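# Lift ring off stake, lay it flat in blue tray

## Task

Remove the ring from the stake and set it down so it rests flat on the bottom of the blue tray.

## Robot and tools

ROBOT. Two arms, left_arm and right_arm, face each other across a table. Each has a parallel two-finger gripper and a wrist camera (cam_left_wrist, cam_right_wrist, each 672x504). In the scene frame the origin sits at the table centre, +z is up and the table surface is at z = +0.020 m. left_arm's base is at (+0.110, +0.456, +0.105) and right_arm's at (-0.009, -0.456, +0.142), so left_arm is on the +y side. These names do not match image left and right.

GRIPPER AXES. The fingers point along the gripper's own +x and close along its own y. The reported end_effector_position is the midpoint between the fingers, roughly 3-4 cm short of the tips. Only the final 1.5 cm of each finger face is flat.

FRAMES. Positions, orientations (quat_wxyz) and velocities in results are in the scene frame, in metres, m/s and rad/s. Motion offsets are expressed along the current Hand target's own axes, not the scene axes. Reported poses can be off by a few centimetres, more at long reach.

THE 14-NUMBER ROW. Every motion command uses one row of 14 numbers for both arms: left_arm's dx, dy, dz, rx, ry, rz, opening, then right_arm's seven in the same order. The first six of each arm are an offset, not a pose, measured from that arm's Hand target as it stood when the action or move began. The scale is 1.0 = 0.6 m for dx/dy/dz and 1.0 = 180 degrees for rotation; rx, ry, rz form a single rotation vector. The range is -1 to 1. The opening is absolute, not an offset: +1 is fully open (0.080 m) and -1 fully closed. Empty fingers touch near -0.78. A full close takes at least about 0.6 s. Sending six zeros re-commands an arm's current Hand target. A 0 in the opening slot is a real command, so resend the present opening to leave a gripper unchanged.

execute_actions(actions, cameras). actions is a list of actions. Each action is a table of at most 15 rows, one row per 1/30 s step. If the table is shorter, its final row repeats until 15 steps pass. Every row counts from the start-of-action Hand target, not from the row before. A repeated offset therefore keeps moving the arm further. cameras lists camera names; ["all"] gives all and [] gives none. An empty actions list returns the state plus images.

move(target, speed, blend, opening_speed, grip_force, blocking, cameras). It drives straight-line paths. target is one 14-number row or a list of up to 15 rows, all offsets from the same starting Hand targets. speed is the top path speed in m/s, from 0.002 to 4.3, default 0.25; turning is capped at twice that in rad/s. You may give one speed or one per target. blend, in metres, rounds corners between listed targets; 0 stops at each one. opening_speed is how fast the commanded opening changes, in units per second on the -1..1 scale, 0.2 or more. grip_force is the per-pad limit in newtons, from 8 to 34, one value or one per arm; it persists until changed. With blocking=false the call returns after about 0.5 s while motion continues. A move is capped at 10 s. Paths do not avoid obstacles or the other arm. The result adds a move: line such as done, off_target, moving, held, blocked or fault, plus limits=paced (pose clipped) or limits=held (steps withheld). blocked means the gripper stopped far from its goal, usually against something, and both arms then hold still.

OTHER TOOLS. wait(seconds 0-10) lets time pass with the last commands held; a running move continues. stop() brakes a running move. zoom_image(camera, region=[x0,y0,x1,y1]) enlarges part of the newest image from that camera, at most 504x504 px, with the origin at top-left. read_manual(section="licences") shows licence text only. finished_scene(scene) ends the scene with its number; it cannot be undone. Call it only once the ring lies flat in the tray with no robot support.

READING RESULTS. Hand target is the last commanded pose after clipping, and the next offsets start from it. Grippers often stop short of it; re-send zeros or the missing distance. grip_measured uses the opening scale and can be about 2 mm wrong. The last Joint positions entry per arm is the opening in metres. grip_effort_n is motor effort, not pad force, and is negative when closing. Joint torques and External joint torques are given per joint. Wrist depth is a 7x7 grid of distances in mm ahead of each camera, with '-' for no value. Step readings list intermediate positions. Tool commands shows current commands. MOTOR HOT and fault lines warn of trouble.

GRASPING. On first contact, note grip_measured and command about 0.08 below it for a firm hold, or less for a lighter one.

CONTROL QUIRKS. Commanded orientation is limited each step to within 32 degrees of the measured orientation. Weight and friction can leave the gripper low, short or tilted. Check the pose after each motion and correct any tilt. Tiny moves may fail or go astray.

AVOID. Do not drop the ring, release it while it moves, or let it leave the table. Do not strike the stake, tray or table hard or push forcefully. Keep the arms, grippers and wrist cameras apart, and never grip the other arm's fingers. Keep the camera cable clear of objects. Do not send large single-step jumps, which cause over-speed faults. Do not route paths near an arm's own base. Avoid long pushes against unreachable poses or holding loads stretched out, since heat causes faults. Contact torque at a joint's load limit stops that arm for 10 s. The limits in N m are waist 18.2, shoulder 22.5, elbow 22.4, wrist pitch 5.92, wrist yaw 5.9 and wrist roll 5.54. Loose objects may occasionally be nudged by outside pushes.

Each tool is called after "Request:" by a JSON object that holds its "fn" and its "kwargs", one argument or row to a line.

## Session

Request:
{"fn": "execute_actions", "kwargs": {
  "actions": []
}}

Scene clock: 0.00 s.
left_arm: end_effector_position=(+0.2234, +0.2496, +0.1804) grip_measured=+1.000 grip_effort_n=n/a end_effector_quat_wxyz=(+0.350, +0.262, +0.221, -0.872) | right_arm: end_effector_position=(-0.1249, +0.0063, +0.4126) grip_measured=+1.000 grip_effort_n=n/a end_effector_quat_wxyz=(+0.686, -0.064, -0.055, +0.723)
Joint positions: left_arm=[1.003 1.714 0.91 -1.16 0.847 1.818 0.08] | right_arm=[0.343 1.6 0.981 0.601 0.282 -0.164 0.08]
Joint velocities: within noise
Joint torques (N m): no reading
External joint torques (N m): no reading
Heat: left arm: hottest wrist yaw 32 °C (+0.0 °C/min); right arm: hottest shoulder 29 °C (+0.0 °C/min).
Wrist depth (mm): cam_left_wrist=[320 337 371 375 - 498 1484 / 286 302 312 354 367 425 472 / 259 272 288 312 339 365 400 / 235 248 262 280 298 323 350 / 220 233 240 254 267 93 311 / - 93 220 232 246 87 - / - 191 203 213 223 231 -] | cam_right_wrist=[- 439 - - - - - / - - - - - - 395 / 2132 498 2001 - - 1510 444 / - 530 - - 2001 515 2132 / 1966 719 566 745 2236 505 - / - 81 569 588 603 97 75 / - - 487 505 527 540 78]
Hand target: left_arm +0.2233, +0.2496, +0.1804; -0.350, -0.261, -0.221, +0.872 | right_arm -0.1248, +0.0060, +0.4168; +0.686, -0.059, -0.057, +0.723
Tool commands: left_gripper/opening=+1.0 right_gripper/opening=+1.0
camera_calibration:
cam_left_wrist: T_world_to_cam=[[-0.675186, 0.703336, 0.222356, -0.0618957], [0.492725, 0.654354, -0.573623, -0.135387], [-0.548949, -0.277742, -0.788362, 0.413528], [0, 0, 0, 1]] pos_world=[0.251923, 0.246979, 0.262111]
cam_right_wrist: T_world_to_cam=[[0.985764, 0.0543539, 0.159104, 0.0690904], [0.168087, -0.340578, -0.92507, 0.438069], [0.00390608, 0.938644, -0.344866, 0.213349], [0, 0, 0, 1]] pos_world=[-0.142574, -0.0548174, 0.467828]

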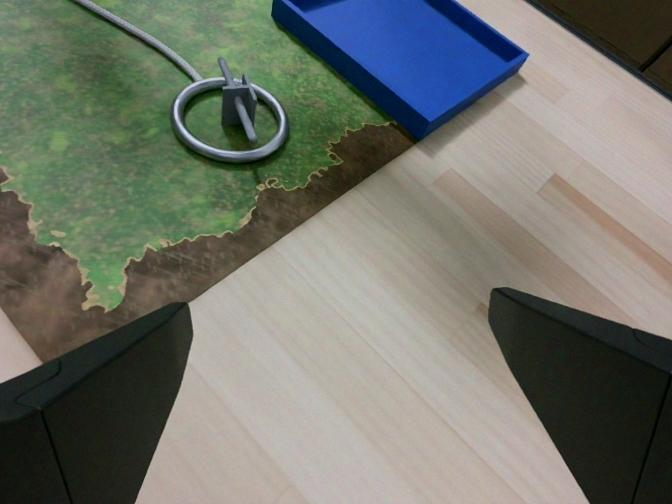

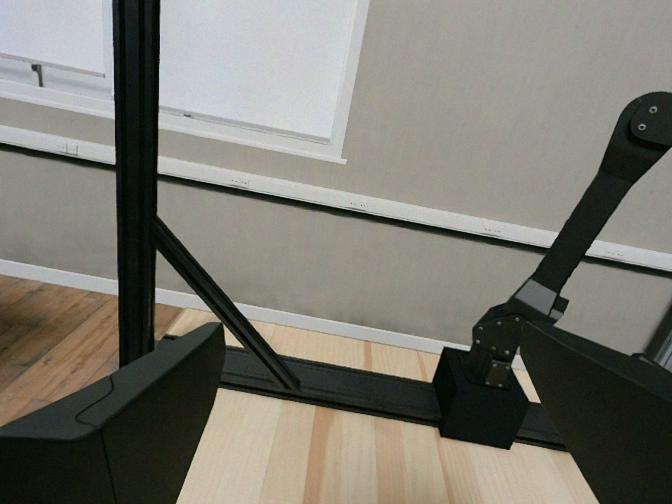

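Request:
{"fn": "zoom_image", "kwargs": {
  "camera": "cam_left_wrist",
  "region": [150, 30, 310, 190]
}}

Scaled by 3.150 from the camera's 672x504 image, which has a finer 960x720 frame.

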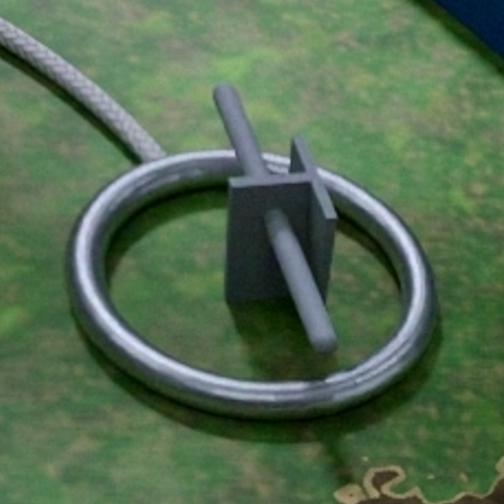

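Request:
{"fn": "move", "kwargs": {
  "target": [0,0,0,0,0,0,1,0.0252,-0.371,-0.3432,0.2352,0.4665,-0.0023,-0.2],
  "speed": 0.4,
  "cameras": ["all"]
}}

Scene clock: 39.97 s.
left_arm: end_effector_position=(+0.2234, +0.2496, +0.1804) grip_measured=+1.000 grip_effort_n=-2.1 end_effector_quat_wxyz=(+0.350, +0.262, +0.221, -0.872) | right_arm: end_effector_position=(+0.1282, +0.0295, +0.2485) grip_measured=-0.196 grip_effort_n=-16.5 end_effector_quat_wxyz=(+0.566, -0.251, +0.612, +0.491)
Joint positions: left_arm=[1.003 1.714 0.91 -1.16 0.847 1.818 0.08] | right_arm=[-0.358 2.432 2.347 -1.33 -0.311 0.103 0.026]
Joint torques (N m): left_arm=[0.06 -4.97 3.87 -0.52 0.64 0.03] | right_arm=[0.09 -13.63 6.45 0.23 -0.54 0.1]
External joint torques (N m): left_arm=[0.05 0.53 -0.53 -0.23 0.15 0.02] | right_arm=[0.1 -2.52 0.85 -0.35 -0.35 0.12]
Heat: left arm: hottest wrist yaw 33 °C (+1.5 °C/min); right arm: hottest elbow 36 °C (+10.5 °C/min).
Wrist depth (mm): cam_left_wrist=[320 338 375 375 - 509 1494 / 286 302 311 351 367 425 473 / 259 272 288 313 337 366 400 / 235 247 261 280 302 324 348 / 220 232 239 253 267 93 314 / - 93 220 231 245 86 - / - 191 203 213 225 231 -] | cam_right_wrist=[331 306 284 265 247 233 219 / 348 322 297 274 257 240 226 / 367 333 309 283 264 249 234 / - - 324 301 277 257 242 / 423 - - 308 284 267 253 / 444 - 65 321 - 81 261 / - - - 339 - - -]
Hand target: left_arm +0.2233, +0.2496, +0.1804; -0.350, -0.261, -0.221, +0.872 | right_arm +0.1276, +0.0327, +0.2503; +0.527, -0.286, +0.647, +0.471
Off the commanded pose: left_arm 0.000 m, 0 deg | right_arm 0.004 m, 8 deg.
joint sent to its limit (right arm) — joint 3 (elbow), upper limit, where the elbow is as straight as it goes. The joint targets are off in orientation, not in position.
move: off_target (right_arm)
camera_calibration:
cam_left_wrist: T_world_to_cam=[[-0.675186, 0.703336, 0.222356, -0.0618957], [0.492725, 0.654354, -0.573623, -0.135387], [-0.548949, -0.277742, -0.788362, 0.413528], [0, 0, 0, 1]] pos_world=[0.251923, 0.246979, 0.262111]
cam_right_wrist: T_world_to_cam=[[0.859577, -0.398889, -0.319398, -0.00706496], [-0.350797, -0.915111, 0.19878, 0.0558344], [-0.371576, -0.0588229, -0.926537, 0.356007], [0, 0, 0, 1]] pos_world=[0.157943, 0.0692179, 0.316498]

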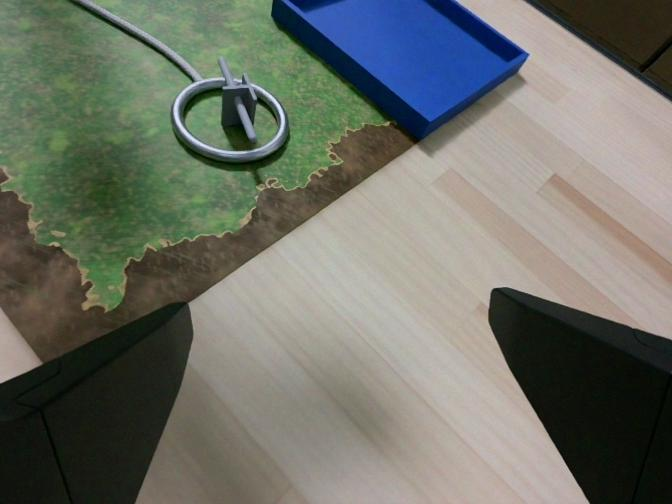

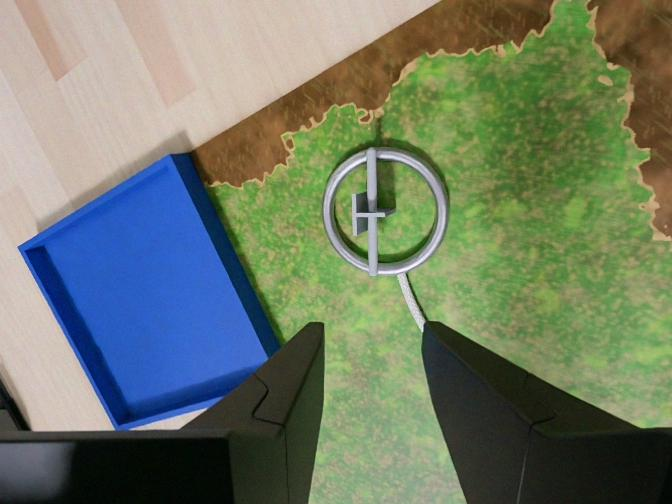

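Request:
{"fn": "move", "kwargs": {
  "target": [0,0,0,0,0,0,1,0.2198,-0.0918,0.0317,0,0,0,-0.4],
  "speed": 0.2,
  "cameras": ["all"]
}}

Request:
{"fn": "zoom_image", "kwargs": {
  "camera": "cam_right_wrist",
  "region": [230, 180, 530, 405]
}}

Scene clock: 66.67 s.
left_arm: end_effector_position=(+0.2234, +0.2496, +0.1804) grip_measured=+1.000 grip_effort_n=-2.1 end_effector_quat_wxyz=(+0.350, +0.262, +0.221, -0.872) | right_arm: end_effector_position=(+0.1438, +0.0417, +0.1054) grip_measured=-0.396 grip_effort_n=-16.5 end_effector_quat_wxyz=(+0.535, -0.279, +0.644, +0.471)
Joint positions: left_arm=[1.003 1.714 0.91 -1.16 0.847 1.818 0.08] | right_arm=[-0.377 2.729 2.348 -1.158 -0.312 0.055 0.017]
Joint torques (N m): left_arm=[0.08 -4.97 3.86 -0.53 0.63 0.03] | right_arm=[-0.25 -15.17 6.06 0.24 -0.27 -0.26]
External joint torques (N m): left_arm=[0.08 0.49 -0.45 -0.22 0.16 0.01] | right_arm=[-0.25 -2.79 0.49 -0.16 -0.07 -0.25]
Heat: left arm: hottest wrist yaw 33 °C (+1.0 °C/min); right arm: hottest shoulder 38 °C (+7.0 °C/min).
Wrist depth (mm): cam_left_wrist=[140 152 364 387 493 511 1504 / 284 295 311 351 364 428 470 / 259 272 286 307 339 365 399 / 235 247 262 278 298 324 349 / 219 232 238 254 267 93 311 / - 93 219 231 245 87 - / - 191 203 213 223 231 -] | cam_right_wrist=[144 136 125 118 110 104 98 / 155 145 133 125 116 111 103 / 167 156 140 130 123 115 110 / 180 167 146 141 131 122 115 / 196 184 131 147 135 130 121 / - 198 70 157 76 133 128 / - - - 170 91 - -]
Hand target: left_arm +0.2233, +0.2496, +0.1804; -0.350, -0.261, -0.221, +0.872 | right_arm +0.1463, +0.0449, +0.1078; +0.527, -0.286, +0.647, +0.470
Off the commanded pose: left_arm 0.000 m, 0 deg | right_arm 0.005 m, 1 deg.
joint sent to its limit (right arm) — joint 3 (elbow), upper limit, where the elbow is as straight as it goes. The joint targets still meet the commanded pose.
move: done
camera_calibration:
cam_left_wrist: T_world_to_cam=[[-0.675186, 0.703336, 0.222356, -0.0618957], [0.492725, 0.654354, -0.573623, -0.135387], [-0.548949, -0.277742, -0.788362, 0.413528], [0, 0, 0, 1]] pos_world=[0.251923, 0.246979, 0.262111]
cam_right_wrist: T_world_to_cam=[[0.858683, -0.408443, -0.309576, -0.0618247], [-0.317358, -0.898057, 0.304595, 0.0842075], [-0.402426, -0.163304, -0.900769, 0.236009], [0, 0, 0, 1]] pos_world=[0.174788, 0.0889126, 0.167801]

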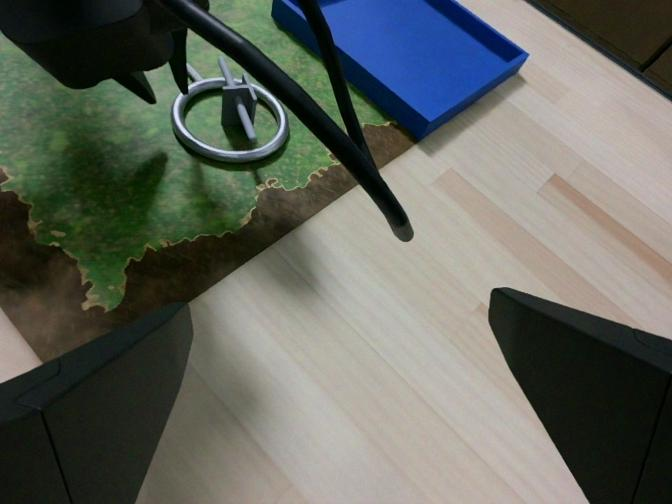

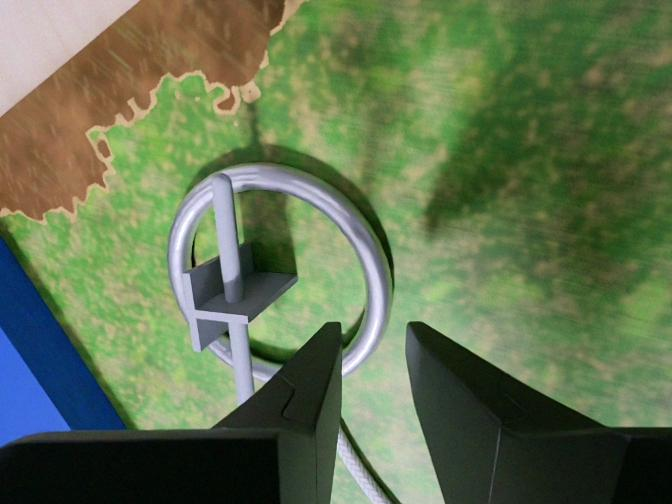

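Scaled by 1.680 from the camera's 672x504 image, which has a finer 960x720 frame.

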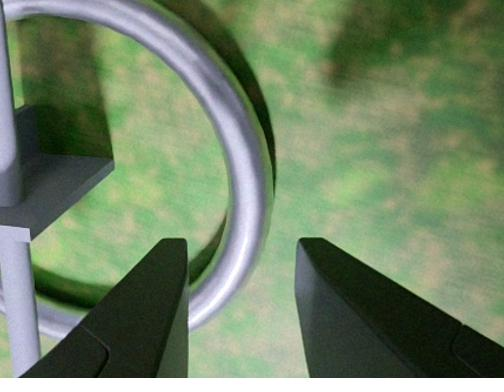

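Request:
{"fn": "move", "kwargs": {
  "target": [0,0,0,0,0,0,1,0.0265,-0.005,0.006,0,0,0,-0.45],
  "speed": 0.08,
  "cameras": ["cam_right_wrist"]
}}

Request:
{"fn": "zoom_image", "kwargs": {
  "camera": "cam_right_wrist",
  "region": [230, 180, 530, 405]
}}

Scene clock: 77.93 s.
left_arm: end_effector_position=(+0.2234, +0.2496, +0.1804) grip_measured=+1.000 grip_effort_n=-2.1 end_effector_quat_wxyz=(+0.350, +0.262, +0.221, -0.872) | right_arm: end_effector_position=(+0.1455, +0.0460, +0.0921) grip_measured=-0.446 grip_effort_n=-16.5 end_effector_quat_wxyz=(+0.538, -0.277, +0.639, +0.474)
Joint positions: left_arm=[1.003 1.714 0.91 -1.16 0.847 1.818 0.08] | right_arm=[-0.377 2.757 2.349 -1.117 -0.312 0.055 0.015]
Joint torques (N m): left_arm=[0.05 -4.97 3.85 -0.53 0.63 0.02] | right_arm=[0.1 -14.57 6.03 0.26 -0.26 -0.04]
External joint torques (N m): left_arm=[0.05 0.5 -0.51 -0.23 0.15 0.01] | right_arm=[0.23 -2.38 0.58 -0.15 -0.08 -0.02]
Heat: left arm: hottest wrist yaw 33 °C (+0.0 °C/min); right arm: hottest shoulder 40 °C (+7.0 °C/min).
Wrist depth (mm): cam_left_wrist=[145 146 356 359 - 503 1465 / 274 277 300 347 367 424 472 / 259 271 289 164 337 370 400 / 235 246 261 277 299 323 348 / 220 231 239 255 267 93 314 / - 93 220 232 244 87 - / - 190 203 213 224 230 -] | cam_right_wrist=[130 122 114 106 100 94 89 / 138 132 120 112 105 99 93 / 150 139 126 118 111 104 98 / 163 152 136 122 120 109 103 / 177 163 137 132 123 116 109 / 189 179 118 131 85 119 114 / - - - 153 88 - -]
Hand target: left_arm +0.2233, +0.2496, +0.1804; -0.350, -0.261, -0.221, +0.872 | right_arm +0.1459, +0.0491, +0.0917; +0.527, -0.286, +0.647, +0.470
Off the commanded pose: left_arm 0.000 m, 0 deg | right_arm 0.003 m, 2 deg.
joint sent to its limit (right arm) — joint 3 (elbow), upper limit, where the elbow is as straight as it goes. The joint targets still meet the commanded pose.
move: done
camera_calibration:
cam_right_wrist: T_world_to_cam=[[0.860286, -0.404482, -0.310327, -0.0660009], [-0.318883, -0.90186, 0.291483, 0.0943205], [-0.397771, -0.151801, -0.90484, 0.224635], [0, 0, 0, 1]] pos_world=[0.17621, 0.0924675, 0.155284]
Images, in order (width x height): cam_right_wrist 672x504.

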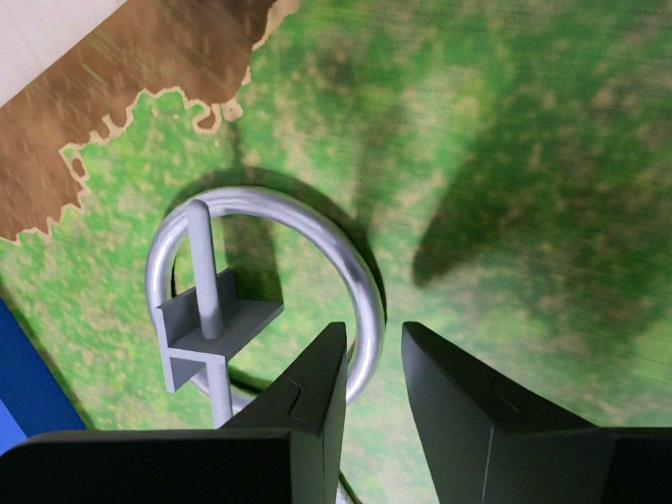

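Scaled by 1.680 from the camera's 672x504 image, which has a finer 960x720 frame.

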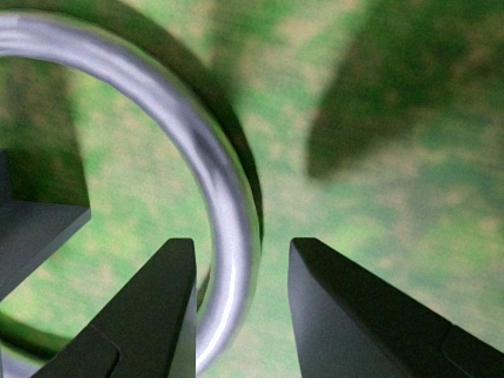

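Request:
{"fn": "move", "kwargs": {
  "target": [0,0,0,0,0,0,1,0.022,0.003,0,0,0,0,-0.45],
  "speed": 0.06,
  "cameras": ["cam_right_wrist"]
}}

Request:
{"fn": "zoom_image", "kwargs": {
  "camera": "cam_right_wrist",
  "region": [230, 180, 530, 405]
}}

Scene clock: 83.37 s.
left_arm: end_effector_position=(+0.2234, +0.2496, +0.1804) grip_measured=+1.000 grip_effort_n=-2.1 end_effector_quat_wxyz=(+0.350, +0.262, +0.221, -0.872) | right_arm: end_effector_position=(+0.1403, +0.0486, +0.0808) grip_measured=-0.446 grip_effort_n=-16.5 end_effector_quat_wxyz=(+0.536, -0.280, +0.639, +0.476)
Joint positions: left_arm=[1.003 1.714 0.91 -1.16 0.847 1.818 0.08] | right_arm=[-0.366 2.779 2.349 -1.095 -0.312 0.058 0.015]
Joint torques (N m): left_arm=[0.08 -4.97 3.86 -0.52 0.64 0.03] | right_arm=[0.1 -14.49 6 0.26 -0.24 0.2]
External joint torques (N m): left_arm=[0.03 0.54 -0.54 -0.23 0.16 0.02] | right_arm=[0.1 -2.17 0.54 -0.14 -0.04 0.22]
Heat: left arm: hottest wrist yaw 33 °C (+0.0 °C/min); right arm: hottest shoulder 42 °C (+8.1 °C/min).
Wrist depth (mm): cam_left_wrist=[157 156 174 370 - 503 1504 / 271 170 297 349 364 424 472 / 259 273 288 298 337 365 399 / 236 245 263 274 299 323 348 / 219 232 239 253 268 93 313 / - 93 220 231 245 87 - / - 192 203 213 224 232 -] | cam_right_wrist=[117 109 102 95 89 84 80 / 124 117 108 101 94 88 83 / 134 125 114 107 101 93 87 / 147 136 121 109 106 98 93 / 160 132 124 120 111 104 97 / 175 164 - 117 86 109 103 / - - - 137 130 - -]
Hand target: left_arm +0.2233, +0.2496, +0.1804; -0.350, -0.261, -0.221, +0.872 | right_arm +0.1406, +0.0515, +0.0798; +0.527, -0.286, +0.647, +0.471
Off the commanded pose: left_arm 0.000 m, 0 deg | right_arm 0.003 m, 2 deg.
joint sent to its limit (right arm) — joint 3 (elbow), upper limit, where the elbow is as straight as it goes. The joint targets still meet the commanded pose.
move: done
camera_calibration:
cam_right_wrist: T_world_to_cam=[[0.863151, -0.398289, -0.310379, -0.0646753], [-0.311607, -0.903827, 0.293254, 0.0972633], [-0.397329, -0.156406, -0.904249, 0.212865], [0, 0, 0, 1]] pos_world=[0.17071, 0.0954432, 0.143887]
Images, in order (width x height): cam_right_wrist 672x504.

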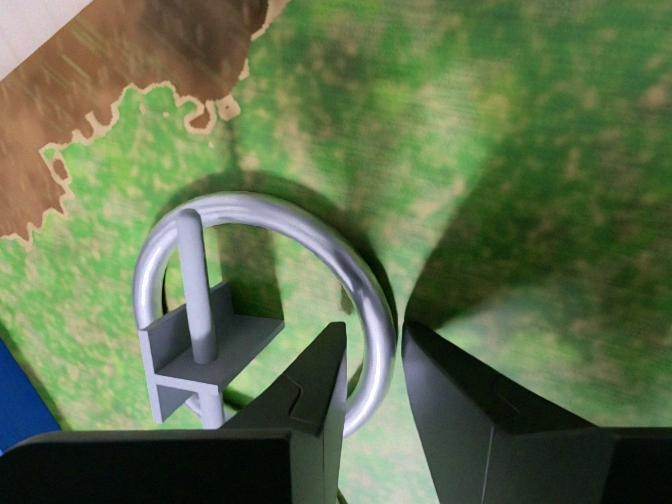

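Scaled by 1.680 from the camera's 672x504 image, which has a finer 960x720 frame.

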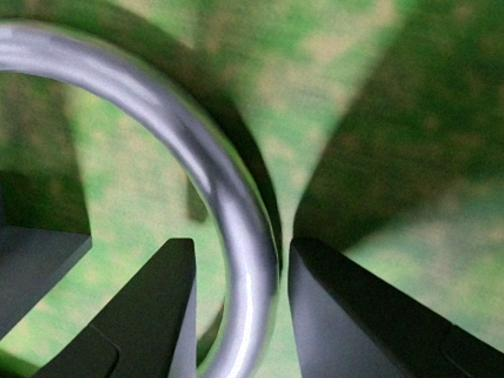

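Request:
{"fn": "move", "kwargs": {
  "target": [
    [0,0,0,0,0,0,1,0,-0.0055,0,0,0,0,-0.42],
    [0,0,0,0,0,0,1,0.017,-0.0065,0,0,0,0,-0.42]
  ],
  "speed": 0.05,
  "cameras": ["cam_right_wrist"]
}}

Request:
{"fn": "zoom_image", "kwargs": {
  "camera": "cam_right_wrist",
  "region": [230, 180, 530, 405]
}}

Scene clock: 89.27 s.
left_arm: end_effector_position=(+0.2234, +0.2496, +0.1804) grip_measured=+1.000 grip_effort_n=-1.6 end_effector_quat_wxyz=(+0.350, +0.262, +0.221, -0.872) | right_arm: end_effector_position=(+0.1417, +0.0499, +0.0772) grip_measured=-0.424 grip_effort_n=18.8 end_effector_quat_wxyz=(+0.537, -0.278, +0.638, +0.477)
Joint positions: left_arm=[1.003 1.714 0.91 -1.16 0.847 1.818 0.08] | right_arm=[-0.368 2.788 2.351 -1.084 -0.312 0.058 0.016]
Joint torques (N m): left_arm=[0.07 -4.97 3.89 -0.53 0.64 0.02] | right_arm=[0.14 -12.81 5.77 0.62 -0.25 0.1]
External joint torques (N m): left_arm=[0.06 0.48 -0.51 -0.26 0.17 0.01] | right_arm=[0.13 -0.47 0.3 0.21 -0.05 0.12]
Heat: left arm: hottest wrist yaw 33 °C (+0.0 °C/min); right arm: hottest shoulder 42 °C (+8.1 °C/min).
Wrist depth (mm): cam_left_wrist=[158 158 164 371 - 509 1474 / 163 167 312 351 377 429 471 / 259 274 284 294 338 366 403 / 235 248 262 273 300 323 349 / 219 232 240 253 269 93 311 / - 93 220 232 245 87 - / - 191 203 213 226 231 -] | cam_right_wrist=[116 108 101 94 88 83 79 / 122 114 107 100 93 87 82 / 132 124 113 104 100 92 86 / 142 134 120 108 105 97 91 / 157 131 124 119 110 103 95 / 171 108 65 115 87 105 101 / - - - 135 129 - -]
Hand target: left_arm +0.2233, +0.2496, +0.1804; -0.350, -0.261, -0.221, +0.872 | right_arm +0.1411, +0.0512, +0.0688; +0.527, -0.286, +0.647, +0.471
Off the commanded pose: left_arm 0.000 m, 0 deg | right_arm 0.008 m, 2 deg.
joint sent to its limit (right arm) — joint 3 (elbow), upper limit, where the elbow is as straight as it goes. The joint targets still meet the commanded pose.
move: done
camera_calibration:
cam_right_wrist: T_world_to_cam=[[0.863148, -0.39812, -0.310607, -0.0664857], [-0.313619, -0.904767, 0.288167, 0.100538], [-0.395752, -0.151318, -0.905805, 0.209982], [0, 0, 0, 1]] pos_world=[0.172018, 0.096268, 0.14058]
Images, in order (width x height): cam_right_wrist 672x504.

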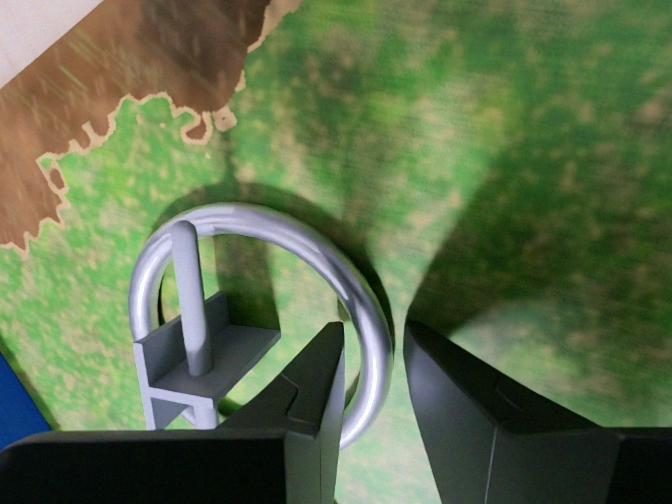

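Scaled by 1.680 from the camera's 672x504 image, which has a finer 960x720 frame.

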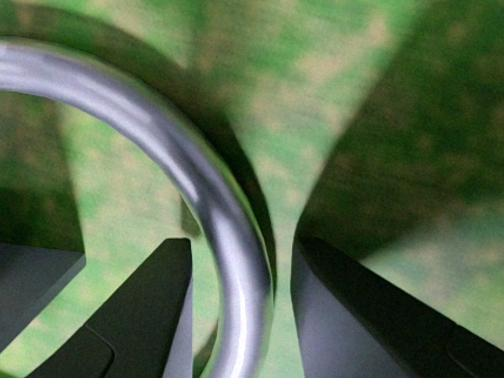

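Request:
{"fn": "move", "kwargs": {
  "target": [0,0,0,0,0,0,1,0.004,0,0,0,0,0,-0.95],
  "opening_speed": 0.35,
  "cameras": ["cam_right_wrist"]
}}

Request:
{"fn": "zoom_image", "kwargs": {
  "camera": "cam_right_wrist",
  "region": [230, 180, 530, 405]
}}

Scene clock: 99.83 s.
left_arm: end_effector_position=(+0.2234, +0.2496, +0.1804) grip_measured=+1.000 grip_effort_n=-1.6 end_effector_quat_wxyz=(+0.350, +0.262, +0.221, -0.872) | right_arm: end_effector_position=(+0.1407, +0.0512, +0.0762) grip_measured=-0.643 grip_effort_n=-83.5 end_effector_quat_wxyz=(+0.538, -0.278, +0.636, +0.479)
Joint positions: left_arm=[1.003 1.714 0.91 -1.16 0.847 1.818 0.08] | right_arm=[-0.365 2.791 2.353 -1.079 -0.312 0.058 0.006]
Joint torques (N m): left_arm=[0.07 -4.97 3.86 -0.52 0.63 0.03] | right_arm=[-0.01 -12.64 5.56 0.58 -0.25 0.15]
External joint torques (N m): left_arm=[0.08 0.51 -0.48 -0.22 0.16 0.02] | right_arm=[0.19 -0.27 0.07 0.15 -0.06 0.17]
Heat: left arm: hottest wrist yaw 33 °C (+0.0 °C/min); right arm: hottest shoulder 44 °C (+9.0 °C/min).
Wrist depth (mm): cam_left_wrist=[159 158 170 - - 505 1484 / 271 168 302 350 372 419 477 / 258 272 286 288 335 366 402 / 236 246 262 275 303 325 350 / 219 232 239 253 268 93 312 / - 93 220 232 245 87 - / - 191 203 213 224 232 -] | cam_right_wrist=[116 108 101 94 87 83 79 / 122 114 106 100 93 87 81 / 132 123 110 104 99 92 85 / 142 130 121 106 104 96 90 / 156 133 124 117 108 103 95 / 171 160 - 111 81 106 100 / - - - 134 76 - -]
Hand target: left_arm +0.2233, +0.2496, +0.1804; -0.350, -0.261, -0.221, +0.872 | right_arm +0.1406, +0.0515, +0.0665; +0.527, -0.286, +0.647, +0.471
Off the commanded pose: left_arm 0.000 m, 0 deg | right_arm 0.010 m, 2 deg.
joint sent to its limit (right arm) — joint 3 (elbow), upper limit, where the elbow is as straight as it goes. The joint targets still meet the commanded pose.
move: off_target (right_arm)
camera_calibration:
cam_right_wrist: T_world_to_cam=[[0.864682, -0.394653, -0.310765, -0.0657717], [-0.311555, -0.90664, 0.284496, 0.101805], [-0.394029, -0.149177, -0.906911, 0.208706], [0, 0, 0, 1]] pos_world=[0.170826, 0.0974774, 0.139875]
Images, in order (width x height): cam_right_wrist 672x504.

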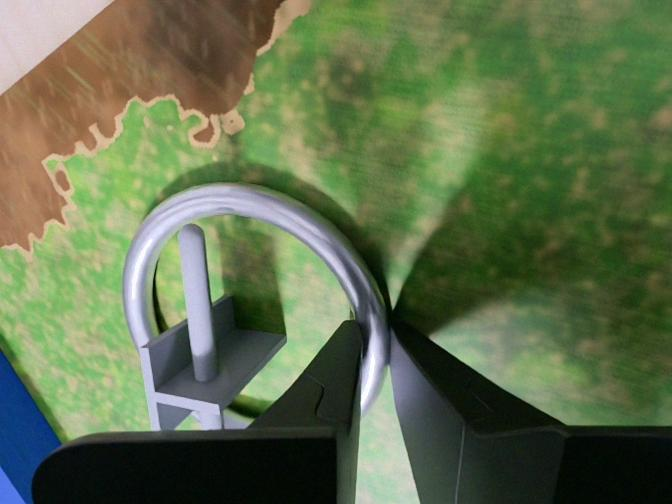

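Scaled by 1.680 from the camera's 672x504 image, which has a finer 960x720 frame.

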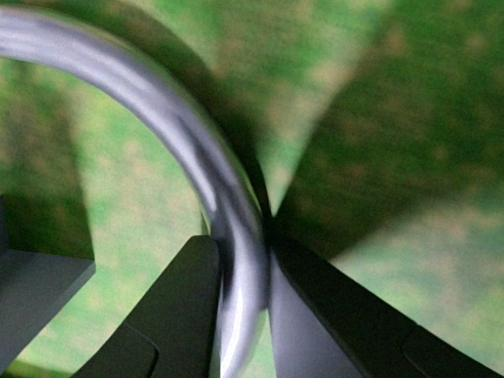

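Request:
{"fn": "move", "kwargs": {
  "target": [0,0,0,0,0,0,1,-0.0757,0.0395,0.009,0,0,0,-0.95],
  "speed": 0.07,
  "cameras": ["all"]
}}

Request:
{"fn": "zoom_image", "kwargs": {
  "camera": "cam_left_wrist",
  "region": [100, 0, 350, 200]
}}

Scene clock: 110.40 s.
left_arm: end_effector_position=(+0.2234, +0.2496, +0.1804) grip_measured=+1.000 grip_effort_n=-2.1 end_effector_quat_wxyz=(+0.350, +0.262, +0.221, -0.872) | right_arm: end_effector_position=(+0.1344, +0.0531, +0.0983) grip_measured=-0.643 grip_effort_n=-83.5 end_effector_quat_wxyz=(+0.543, -0.275, +0.636, +0.474)
Joint positions: left_arm=[1.003 1.714 0.91 -1.16 0.847 1.818 0.08] | right_arm=[-0.351 2.747 2.355 -1.114 -0.304 0.089 0.006]
Joint torques (N m): left_arm=[0.06 -4.97 3.87 -0.52 0.64 0.03] | right_arm=[0.13 -19.65 5.44 0.07 -0.5 0.21]
External joint torques (N m): left_arm=[0.08 0.51 -0.48 -0.23 0.16 0.02] | right_arm=[0.03 -7.33 -0.1 -0.38 -0.31 0.23]
Heat: left arm: hottest wrist yaw 33 °C (+0.0 °C/min); right arm: hottest shoulder 43 °C (+7.1 °C/min).
Wrist depth (mm): cam_left_wrist=[145 146 207 132 - 511 1455 / 279 282 301 139 362 420 469 / 259 271 287 310 341 364 402 / 235 248 263 280 296 322 348 / 219 233 239 254 269 93 312 / - 93 219 231 245 87 - / - 191 202 212 223 231 -] | cam_right_wrist=[134 127 118 110 105 98 93 / 143 135 124 117 109 102 98 / 155 143 127 123 116 107 102 / 167 153 141 107 123 114 108 / 182 166 116 127 128 120 114 / 187 183 117 110 81 126 119 / - - - - 76 - -]
Hand target: left_arm +0.2233, +0.2496, +0.1804; -0.350, -0.261, -0.221, +0.872 | right_arm +0.1350, +0.0600, +0.1171; +0.527, -0.286, +0.647, +0.471
Off the commanded pose: left_arm 0.000 m, 0 deg | right_arm 0.020 m, 3 deg.
joint sent to its limit (right arm) — joint 3 (elbow), upper limit, where the elbow is as straight as it goes. The joint targets are off in orientation, not in position.
move: off_target (right_arm)
camera_calibration:
cam_left_wrist: T_world_to_cam=[[-0.675186, 0.703336, 0.222356, -0.0618957], [0.492725, 0.654354, -0.573623, -0.135387], [-0.548949, -0.277742, -0.788362, 0.413528], [0, 0, 0, 1]] pos_world=[0.251923, 0.246979, 0.262111]
cam_right_wrist: T_world_to_cam=[[0.860537, -0.407732, -0.305336, -0.0520446], [-0.326862, -0.901729, 0.282924, 0.0972188], [-0.390687, -0.143664, -0.909244, 0.225967], [0, 0, 0, 1]] pos_world=[0.164846, 0.0989081, 0.162062]

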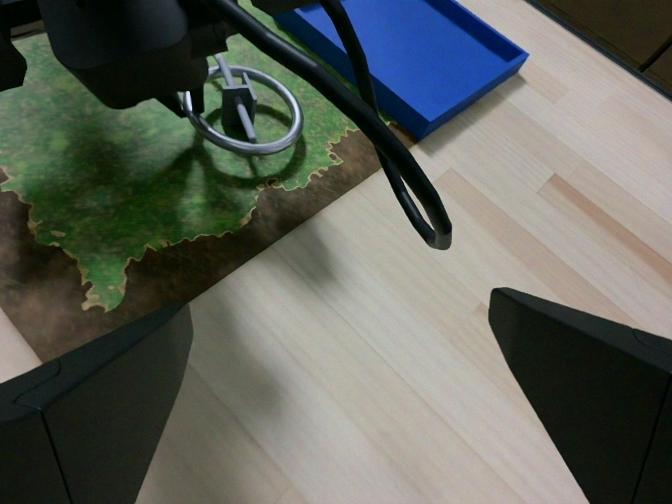

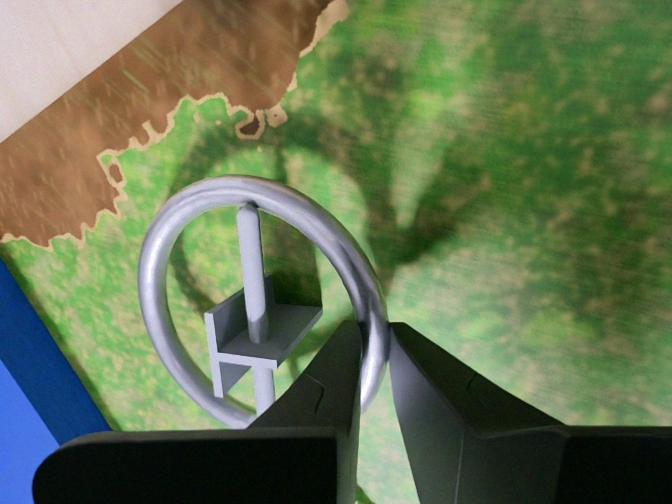

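Scaled by 2.016 from the camera's 672x504 image, which has a finer 960x720 frame.

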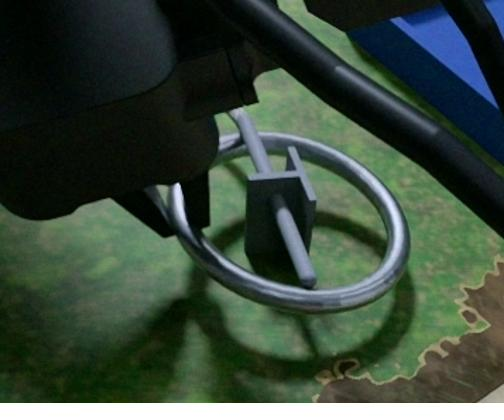

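Request:
{"fn": "move", "kwargs": {
  "target": [
    [0,0,0,0,0,0,1,-0.0095,0.003,0.0182,0,0,0,-0.95],
    [0,0,0,0,0,0,1,-0.0452,0.0147,-0.015,-0.065,-0.2,0,-0.95]
  ],
  "speed": 0.08,
  "cameras": ["all"]
}}

Request:
{"fn": "zoom_image", "kwargs": {
  "camera": "cam_left_wrist",
  "region": [150, 0, 350, 180]
}}

Scene clock: 125.27 s.
left_arm: end_effector_position=(+0.2234, +0.2496, +0.1804) grip_measured=+1.000 grip_effort_n=-2.1 end_effector_quat_wxyz=(+0.350, +0.262, +0.221, -0.872) | right_arm: end_effector_position=(+0.1266, +0.0433, +0.1204) grip_measured=-0.643 grip_effort_n=-83.5 end_effector_quat_wxyz=(+0.659, -0.191, +0.428, +0.589)
Joint positions: left_arm=[1.003 1.714 0.91 -1.16 0.847 1.818 0.08] | right_arm=[-0.332 2.278 1.391 -0.068 -0.263 0.068 0.006]
Joint torques (N m): left_arm=[0.07 -4.96 3.85 -0.52 0.64 0.03] | right_arm=[-0.29 -18.23 5.19 1.79 -0.16 -0.14]
External joint torques (N m): left_arm=[0.07 0.52 -0.53 -0.24 0.16 0.01] | right_arm=[-0.23 -8.19 -0.08 0.61 -0.03 -0.12]
Heat: left arm: hottest wrist yaw 33 °C (+0.0 °C/min); right arm: hottest shoulder 49 °C (+11.1 °C/min).
Wrist depth (mm): cam_left_wrist=[319 256 370 398 454 498 1484 / 284 303 308 353 363 423 470 / 259 272 291 311 338 366 404 / 236 247 262 282 301 320 349 / 219 232 240 253 266 93 313 / - 93 220 231 245 87 - / - 191 203 213 225 231 -] | cam_right_wrist=[242 225 210 194 182 171 161 / 230 215 198 187 174 164 155 / 218 205 188 178 167 158 149 / 206 196 183 106 161 152 145 / 196 186 173 110 154 147 140 / 186 179 171 111 81 141 135 / - - - - 76 - -]
Hand target: left_arm +0.2233, +0.2496, +0.1804; -0.350, -0.261, -0.221, +0.872 | right_arm +0.1312, +0.0519, +0.1456; +0.670, -0.179, +0.402, +0.598
Off the commanded pose: left_arm 0.000 m, 0 deg | right_arm 0.027 m, 4 deg.
move: off_target (right_arm)
camera_calibration:
cam_left_wrist: T_world_to_cam=[[-0.675186, 0.703336, 0.222356, -0.0618957], [0.492725, 0.654354, -0.573623, -0.135387], [-0.548949, -0.277742, -0.788362, 0.413528], [0, 0, 0, 1]] pos_world=[0.251923, 0.246979, 0.262111]
cam_right_wrist: T_world_to_cam=[[0.936103, -0.239898, -0.257215, -0.0651512], [-0.307074, -0.914027, -0.265067, 0.14358], [-0.171513, 0.327114, -0.92929, 0.195891], [0, 0, 0, 1]] pos_world=[0.138676, 0.0515276, 0.20334]

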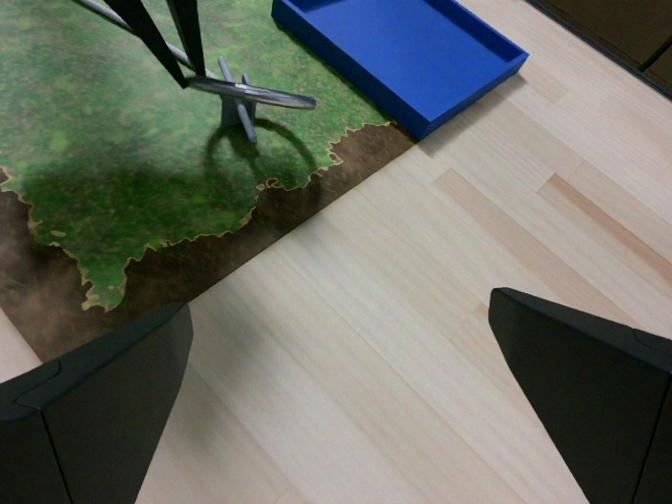

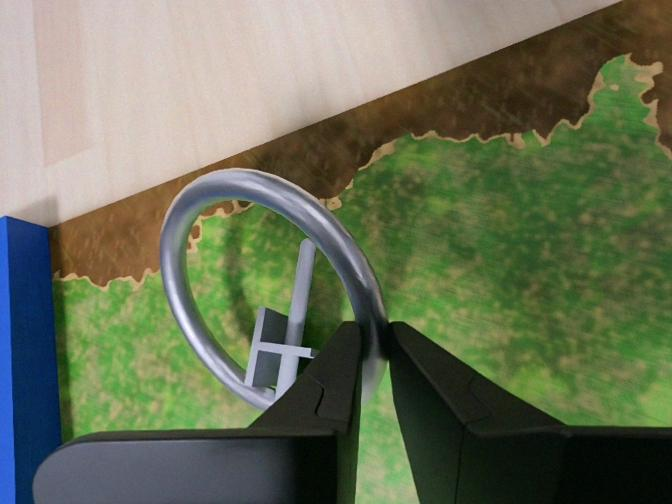

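Scaled by 2.520 from the camera's 672x504 image, which has a finer 960x720 frame.

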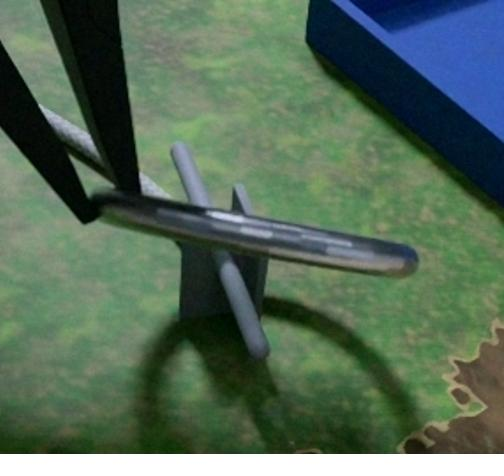

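Request:
{"fn": "move", "kwargs": {
  "target": [
    [0,0,0,0,0,0,1,-0.012,0.0038,-0.0325,-0.0102,-0.0317,0,-0.95]
  ],
  "speed": 0.07,
  "cameras": ["all"]
}}

Request:
{"fn": "zoom_image", "kwargs": {
  "camera": "cam_left_wrist",
  "region": [150, 0, 350, 180]
}}

Scene clock: 150.77 s.
left_arm: end_effector_position=(+0.2234, +0.2496, +0.1804) grip_measured=+1.000 grip_effort_n=-2.1 end_effector_quat_wxyz=(+0.350, +0.262, +0.221, -0.872) | right_arm: end_effector_position=(+0.1214, +0.0289, +0.1219) grip_measured=-0.643 grip_effort_n=-83.5 end_effector_quat_wxyz=(+0.680, -0.167, +0.377, +0.606)
Joint positions: left_arm=[1.003 1.714 0.91 -1.16 0.847 1.818 0.08] | right_arm=[-0.328 2.211 1.188 0.192 -0.252 0.067 0.006]
Joint torques (N m): left_arm=[0.06 -4.97 3.86 -0.53 0.64 0.03] | right_arm=[-0.04 -16.32 4.08 1.56 -0.19 -0.15]
External joint torques (N m): left_arm=[0.06 0.5 -0.51 -0.24 0.16 0.02] | right_arm=[-0.17 -6.95 -0.91 0.24 -0.07 -0.14]
Heat: left arm: hottest wrist yaw 33 °C (+0.0 °C/min); right arm: hottest shoulder 60 °C (+18.1 °C/min). Fold the right arm in close to its base, or ease its load, before you think long.
Wrist depth (mm): cam_left_wrist=[319 318 372 391 457 507 1437 / 286 304 308 350 373 426 471 / 258 272 292 312 337 369 400 / 235 247 263 280 298 324 347 / 219 232 239 254 266 93 312 / - 93 220 230 246 87 - / - 191 203 213 225 231 -] | cam_right_wrist=[287 264 245 228 214 200 186 / 260 243 227 212 196 186 175 / 238 225 131 195 185 173 165 / 216 208 193 103 173 164 156 / 200 192 155 109 162 154 148 / 187 180 174 112 81 147 141 / - - - - 76 - -]
Hand target: left_arm +0.2233, +0.2496, +0.1804; -0.350, -0.261, -0.221, +0.872 | right_arm +0.1229, +0.0336, +0.1396; +0.686, -0.159, +0.359, +0.613
Off the commanded pose: left_arm 0.000 m, 0 deg | right_arm 0.018 m, 2 deg.
MOTOR HOT: joint 2 (shoulder) of the right arm reports 60 °C; the controller stops that arm at 95 °C. To cool a motor, set the load down, stop pushing, or move to a pose that needs little force.
move: off_target (right_arm)
camera_calibration:
cam_left_wrist: T_world_to_cam=[[-0.675186, 0.703336, 0.222356, -0.0618957], [0.492725, 0.654354, -0.573623, -0.135387], [-0.548949, -0.277742, -0.788362, 0.413528], [0, 0, 0, 1]] pos_world=[0.251923, 0.246979, 0.262111]
cam_right_wrist: T_world_to_cam=[[0.947862, -0.214585, -0.235609, -0.0681568], [-0.293492, -0.875882, -0.383005, 0.140886], [-0.124178, 0.432185, -0.893194, 0.188006], [0, 0, 0, 1]] pos_world=[0.129298, 0.0275205, 0.205827]

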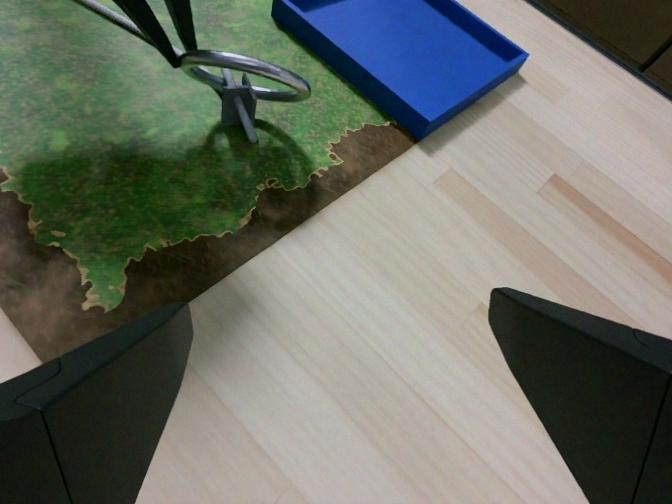

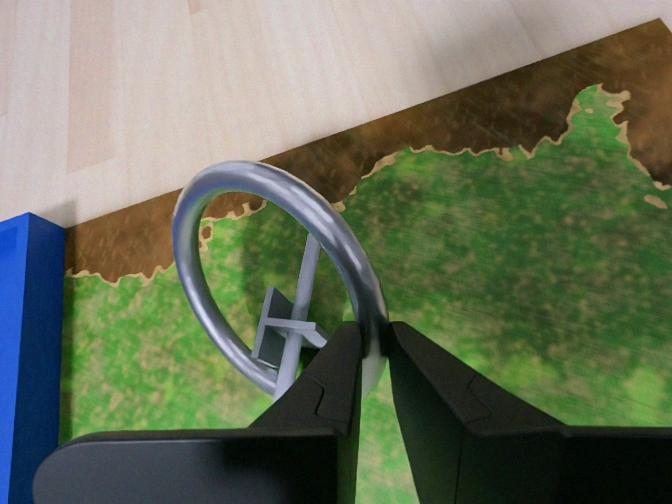

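Scaled by 2.520 from the camera's 672x504 image, which has a finer 960x720 frame.

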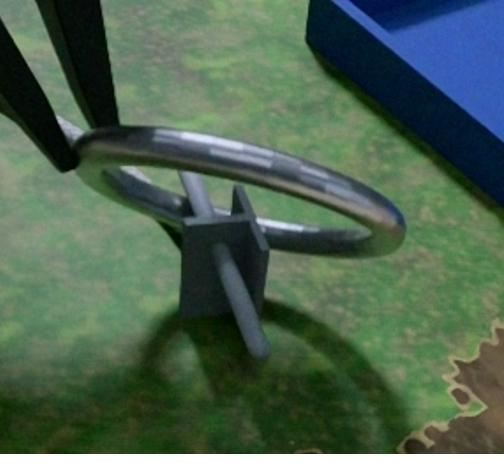

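Request:
{"fn": "move", "kwargs": {
  "target": [
    [0,0,0,0,0,0,1,-0.0483,0.0155,-0.0482,0,0,0,-0.95]
  ],
  "speed": 0.08,
  "cameras": ["all"]
}}

Request:
{"fn": "zoom_image", "kwargs": {
  "camera": "cam_left_wrist",
  "region": [150, 0, 350, 180]
}}

Scene clock: 160.57 s.
left_arm: end_effector_position=(+0.2234, +0.2496, +0.1804) grip_measured=+1.000 grip_effort_n=-2.1 end_effector_quat_wxyz=(+0.350, +0.262, +0.221, -0.872) | right_arm: end_effector_position=(+0.1064, -0.0073, +0.1311) grip_measured=-0.645 grip_effort_n=-83.5 end_effector_quat_wxyz=(+0.684, -0.167, +0.368, +0.607)
Joint positions: left_arm=[1.003 1.714 0.91 -1.16 0.847 1.818 0.08] | right_arm=[-0.32 2.079 0.989 0.277 -0.24 0.067 0.006]
Joint torques (N m): left_arm=[0.08 -4.97 3.89 -0.53 0.64 0.03] | right_arm=[0.09 -13.61 3.55 1.49 -0.37 0.12]
External joint torques (N m): left_arm=[0.08 0.46 -0.41 -0.22 0.17 0.02] | right_arm=[0.07 -5.3 -1.17 0.16 -0.25 0.13]
Heat: left arm: hottest wrist yaw 33 °C (+0.0 °C/min); right arm: hottest shoulder 61 °C (+17.1 °C/min). Fold the right arm in close to its base, or ease its load, before you think long.
Wrist depth (mm): cam_left_wrist=[318 335 339 380 - 500 1484 / 286 304 317 351 364 426 473 / 259 273 291 313 337 368 398 / 235 246 261 280 299 322 348 / 220 232 238 255 268 93 311 / - 93 220 232 243 86 - / - 190 203 213 225 231 -] | cam_right_wrist=[319 292 267 251 235 220 207 / 281 264 246 230 215 204 194 / 262 243 122 210 202 190 181 / - 223 206 101 188 179 170 / - 206 194 103 176 168 160 / 183 193 188 81 81 159 152 / - - - - 76 - -]
Hand target: left_arm +0.2233, +0.2496, +0.1804; -0.350, -0.261, -0.221, +0.872 | right_arm +0.1057, -0.0047, +0.1415; +0.686, -0.159, +0.359, +0.613
Off the commanded pose: left_arm 0.000 m, 0 deg | right_arm 0.011 m, 2 deg.
MOTOR HOT: still on. Joint 2 (shoulder) of the right arm reports 61 °C.
move: off_target (right_arm)
camera_calibration:
cam_left_wrist: T_world_to_cam=[[-0.675186, 0.703336, 0.222356, -0.0618957], [0.492725, 0.654354, -0.573623, -0.135387], [-0.548949, -0.277742, -0.788362, 0.413528], [0, 0, 0, 1]] pos_world=[0.251923, 0.246979, 0.262111]
cam_right_wrist: T_world_to_cam=[[0.951086, -0.211265, -0.225395, -0.0612041], [-0.287852, -0.87091, -0.398319, 0.109758], [-0.112148, 0.443716, -0.889123, 0.208208], [0, 0, 0, 1]] pos_world=[0.113154, -0.0097257, 0.215046]

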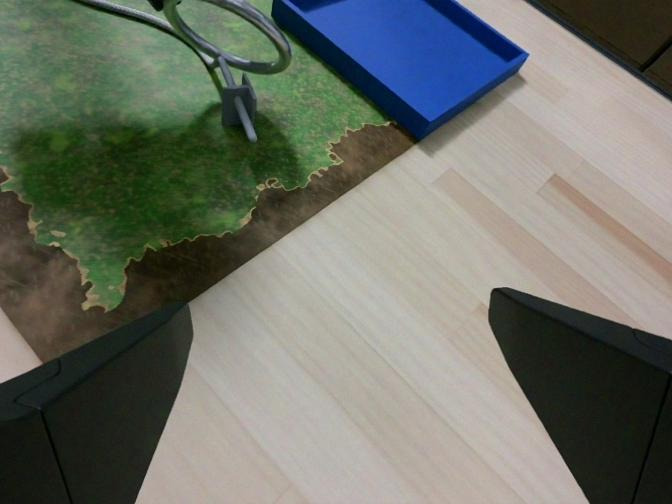

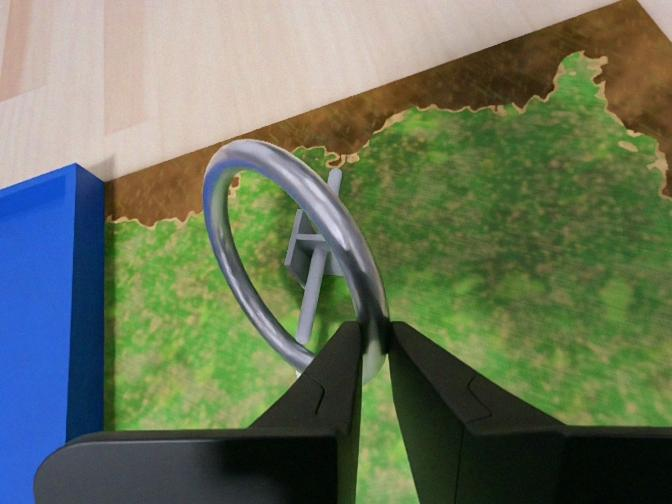

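Scaled by 2.520 from the camera's 672x504 image, which has a finer 960x720 frame.

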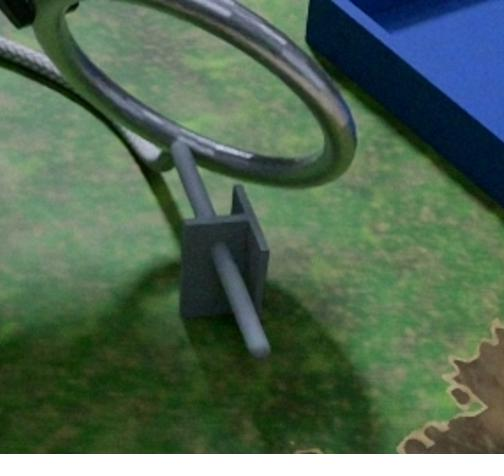

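Request:
{"fn": "move", "kwargs": {
  "target": [
    [0,0,0,0,0,0,1,-0.0255,0.0082,-0.0205,0,0,0,-0.95],
    [0,0,0,0,0,0,1,-0.1245,0.0402,0.0563,0,0,0,-0.95],
    [0,0,0,0,0,0,1,0.0285,0.3257,0.0165,0.075,0.2322,0,-0.95]
  ],
  "speed": [0.07,0.12,0.2],
  "blend": [0.008,0.02,0],
  "cameras": ["all"]
}}

Scene clock: 184.67 s.
left_arm: end_effector_position=(+0.2234, +0.2496, +0.1804) grip_measured=+1.000 grip_effort_n=-2.1 end_effector_quat_wxyz=(+0.350, +0.262, +0.221, -0.872) | right_arm: end_effector_position=(-0.0771, +0.0491, +0.1762) grip_measured=-0.645 grip_effort_n=-83.5 end_effector_quat_wxyz=(+0.527, -0.294, +0.646, +0.466)
Joint positions: left_arm=[1.003 1.714 0.91 -1.16 0.847 1.818 0.08] | right_arm=[0.065 2.481 2.16 -1.119 -0.267 0.493 0.006]
Joint torques (N m): left_arm=[0.06 -4.96 3.87 -0.53 0.63 0.03] | right_arm=[-0.15 -14.08 6.89 0.22 -0.57 0.2]
External joint torques (N m): left_arm=[0.04 0.55 -0.48 -0.22 0.16 0.02] | right_arm=[0 -2.58 1.2 -0.33 -0.43 0.21]
Heat: left arm: hottest wrist yaw 33 °C (+0.0 °C/min); right arm: hottest shoulder 51 °C (+3.0 °C/min). Fold the right arm in close to its base, or ease its load, before you think long.
Wrist depth (mm): cam_left_wrist=[318 341 372 372 - 513 1455 / 286 304 316 353 363 427 476 / 260 272 290 314 337 367 400 / 235 247 263 280 302 321 350 / 219 231 238 255 268 93 310 / - 93 220 231 244 87 - / - 191 203 213 224 230 -] | cam_right_wrist=[215 203 186 169 167 162 155 / 229 222 194 - 173 170 163 / 253 221 124 193 185 179 172 / 272 243 219 100 196 189 182 / 299 278 242 101 208 198 194 / 315 305 - - 81 203 204 / - - - - 76 - -]
Hand target: left_arm +0.2233, +0.2496, +0.1804; -0.350, -0.261, -0.221, +0.872 | right_arm -0.0781, +0.0530, +0.1799; +0.527, -0.287, +0.647, +0.470
Off the commanded pose: left_arm 0.000 m, 0 deg | right_arm 0.005 m, 1 deg.
MOTOR HOT: still on. Joint 2 (shoulder) of the right arm reports 51 °C.
move: done
camera_calibration:
cam_left_wrist: T_world_to_cam=[[-0.675186, 0.703336, 0.222356, -0.0618957], [0.492725, 0.654354, -0.573623, -0.135387], [-0.548949, -0.277742, -0.788362, 0.413528], [0, 0, 0, 1]] pos_world=[0.251923, 0.246979, 0.262111]
cam_right_wrist: T_world_to_cam=[[0.868415, -0.399363, -0.293878, 0.150349], [-0.300445, -0.895313, 0.328858, -0.00390137], [-0.394447, -0.197291, -0.89749, 0.213863], [0, 0, 0, 1]] pos_world=[-0.0473798, 0.0987442, 0.237407]

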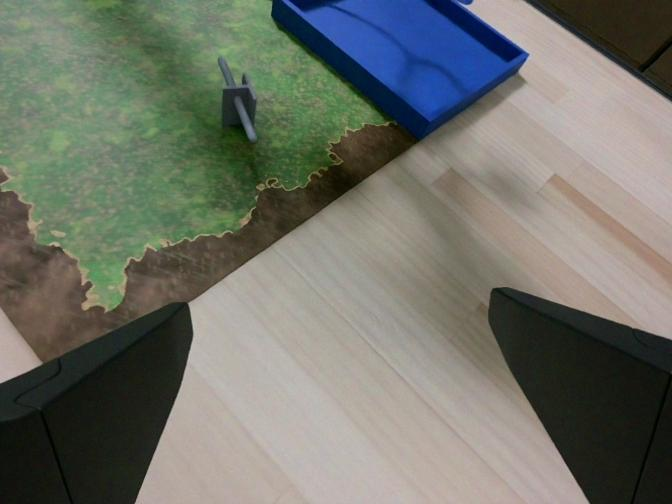

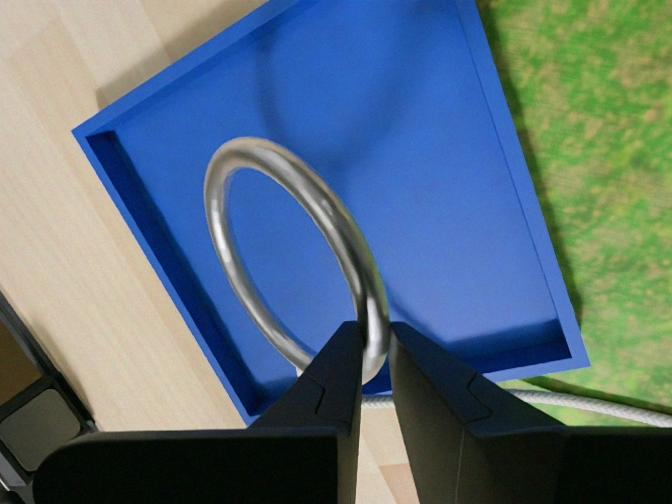

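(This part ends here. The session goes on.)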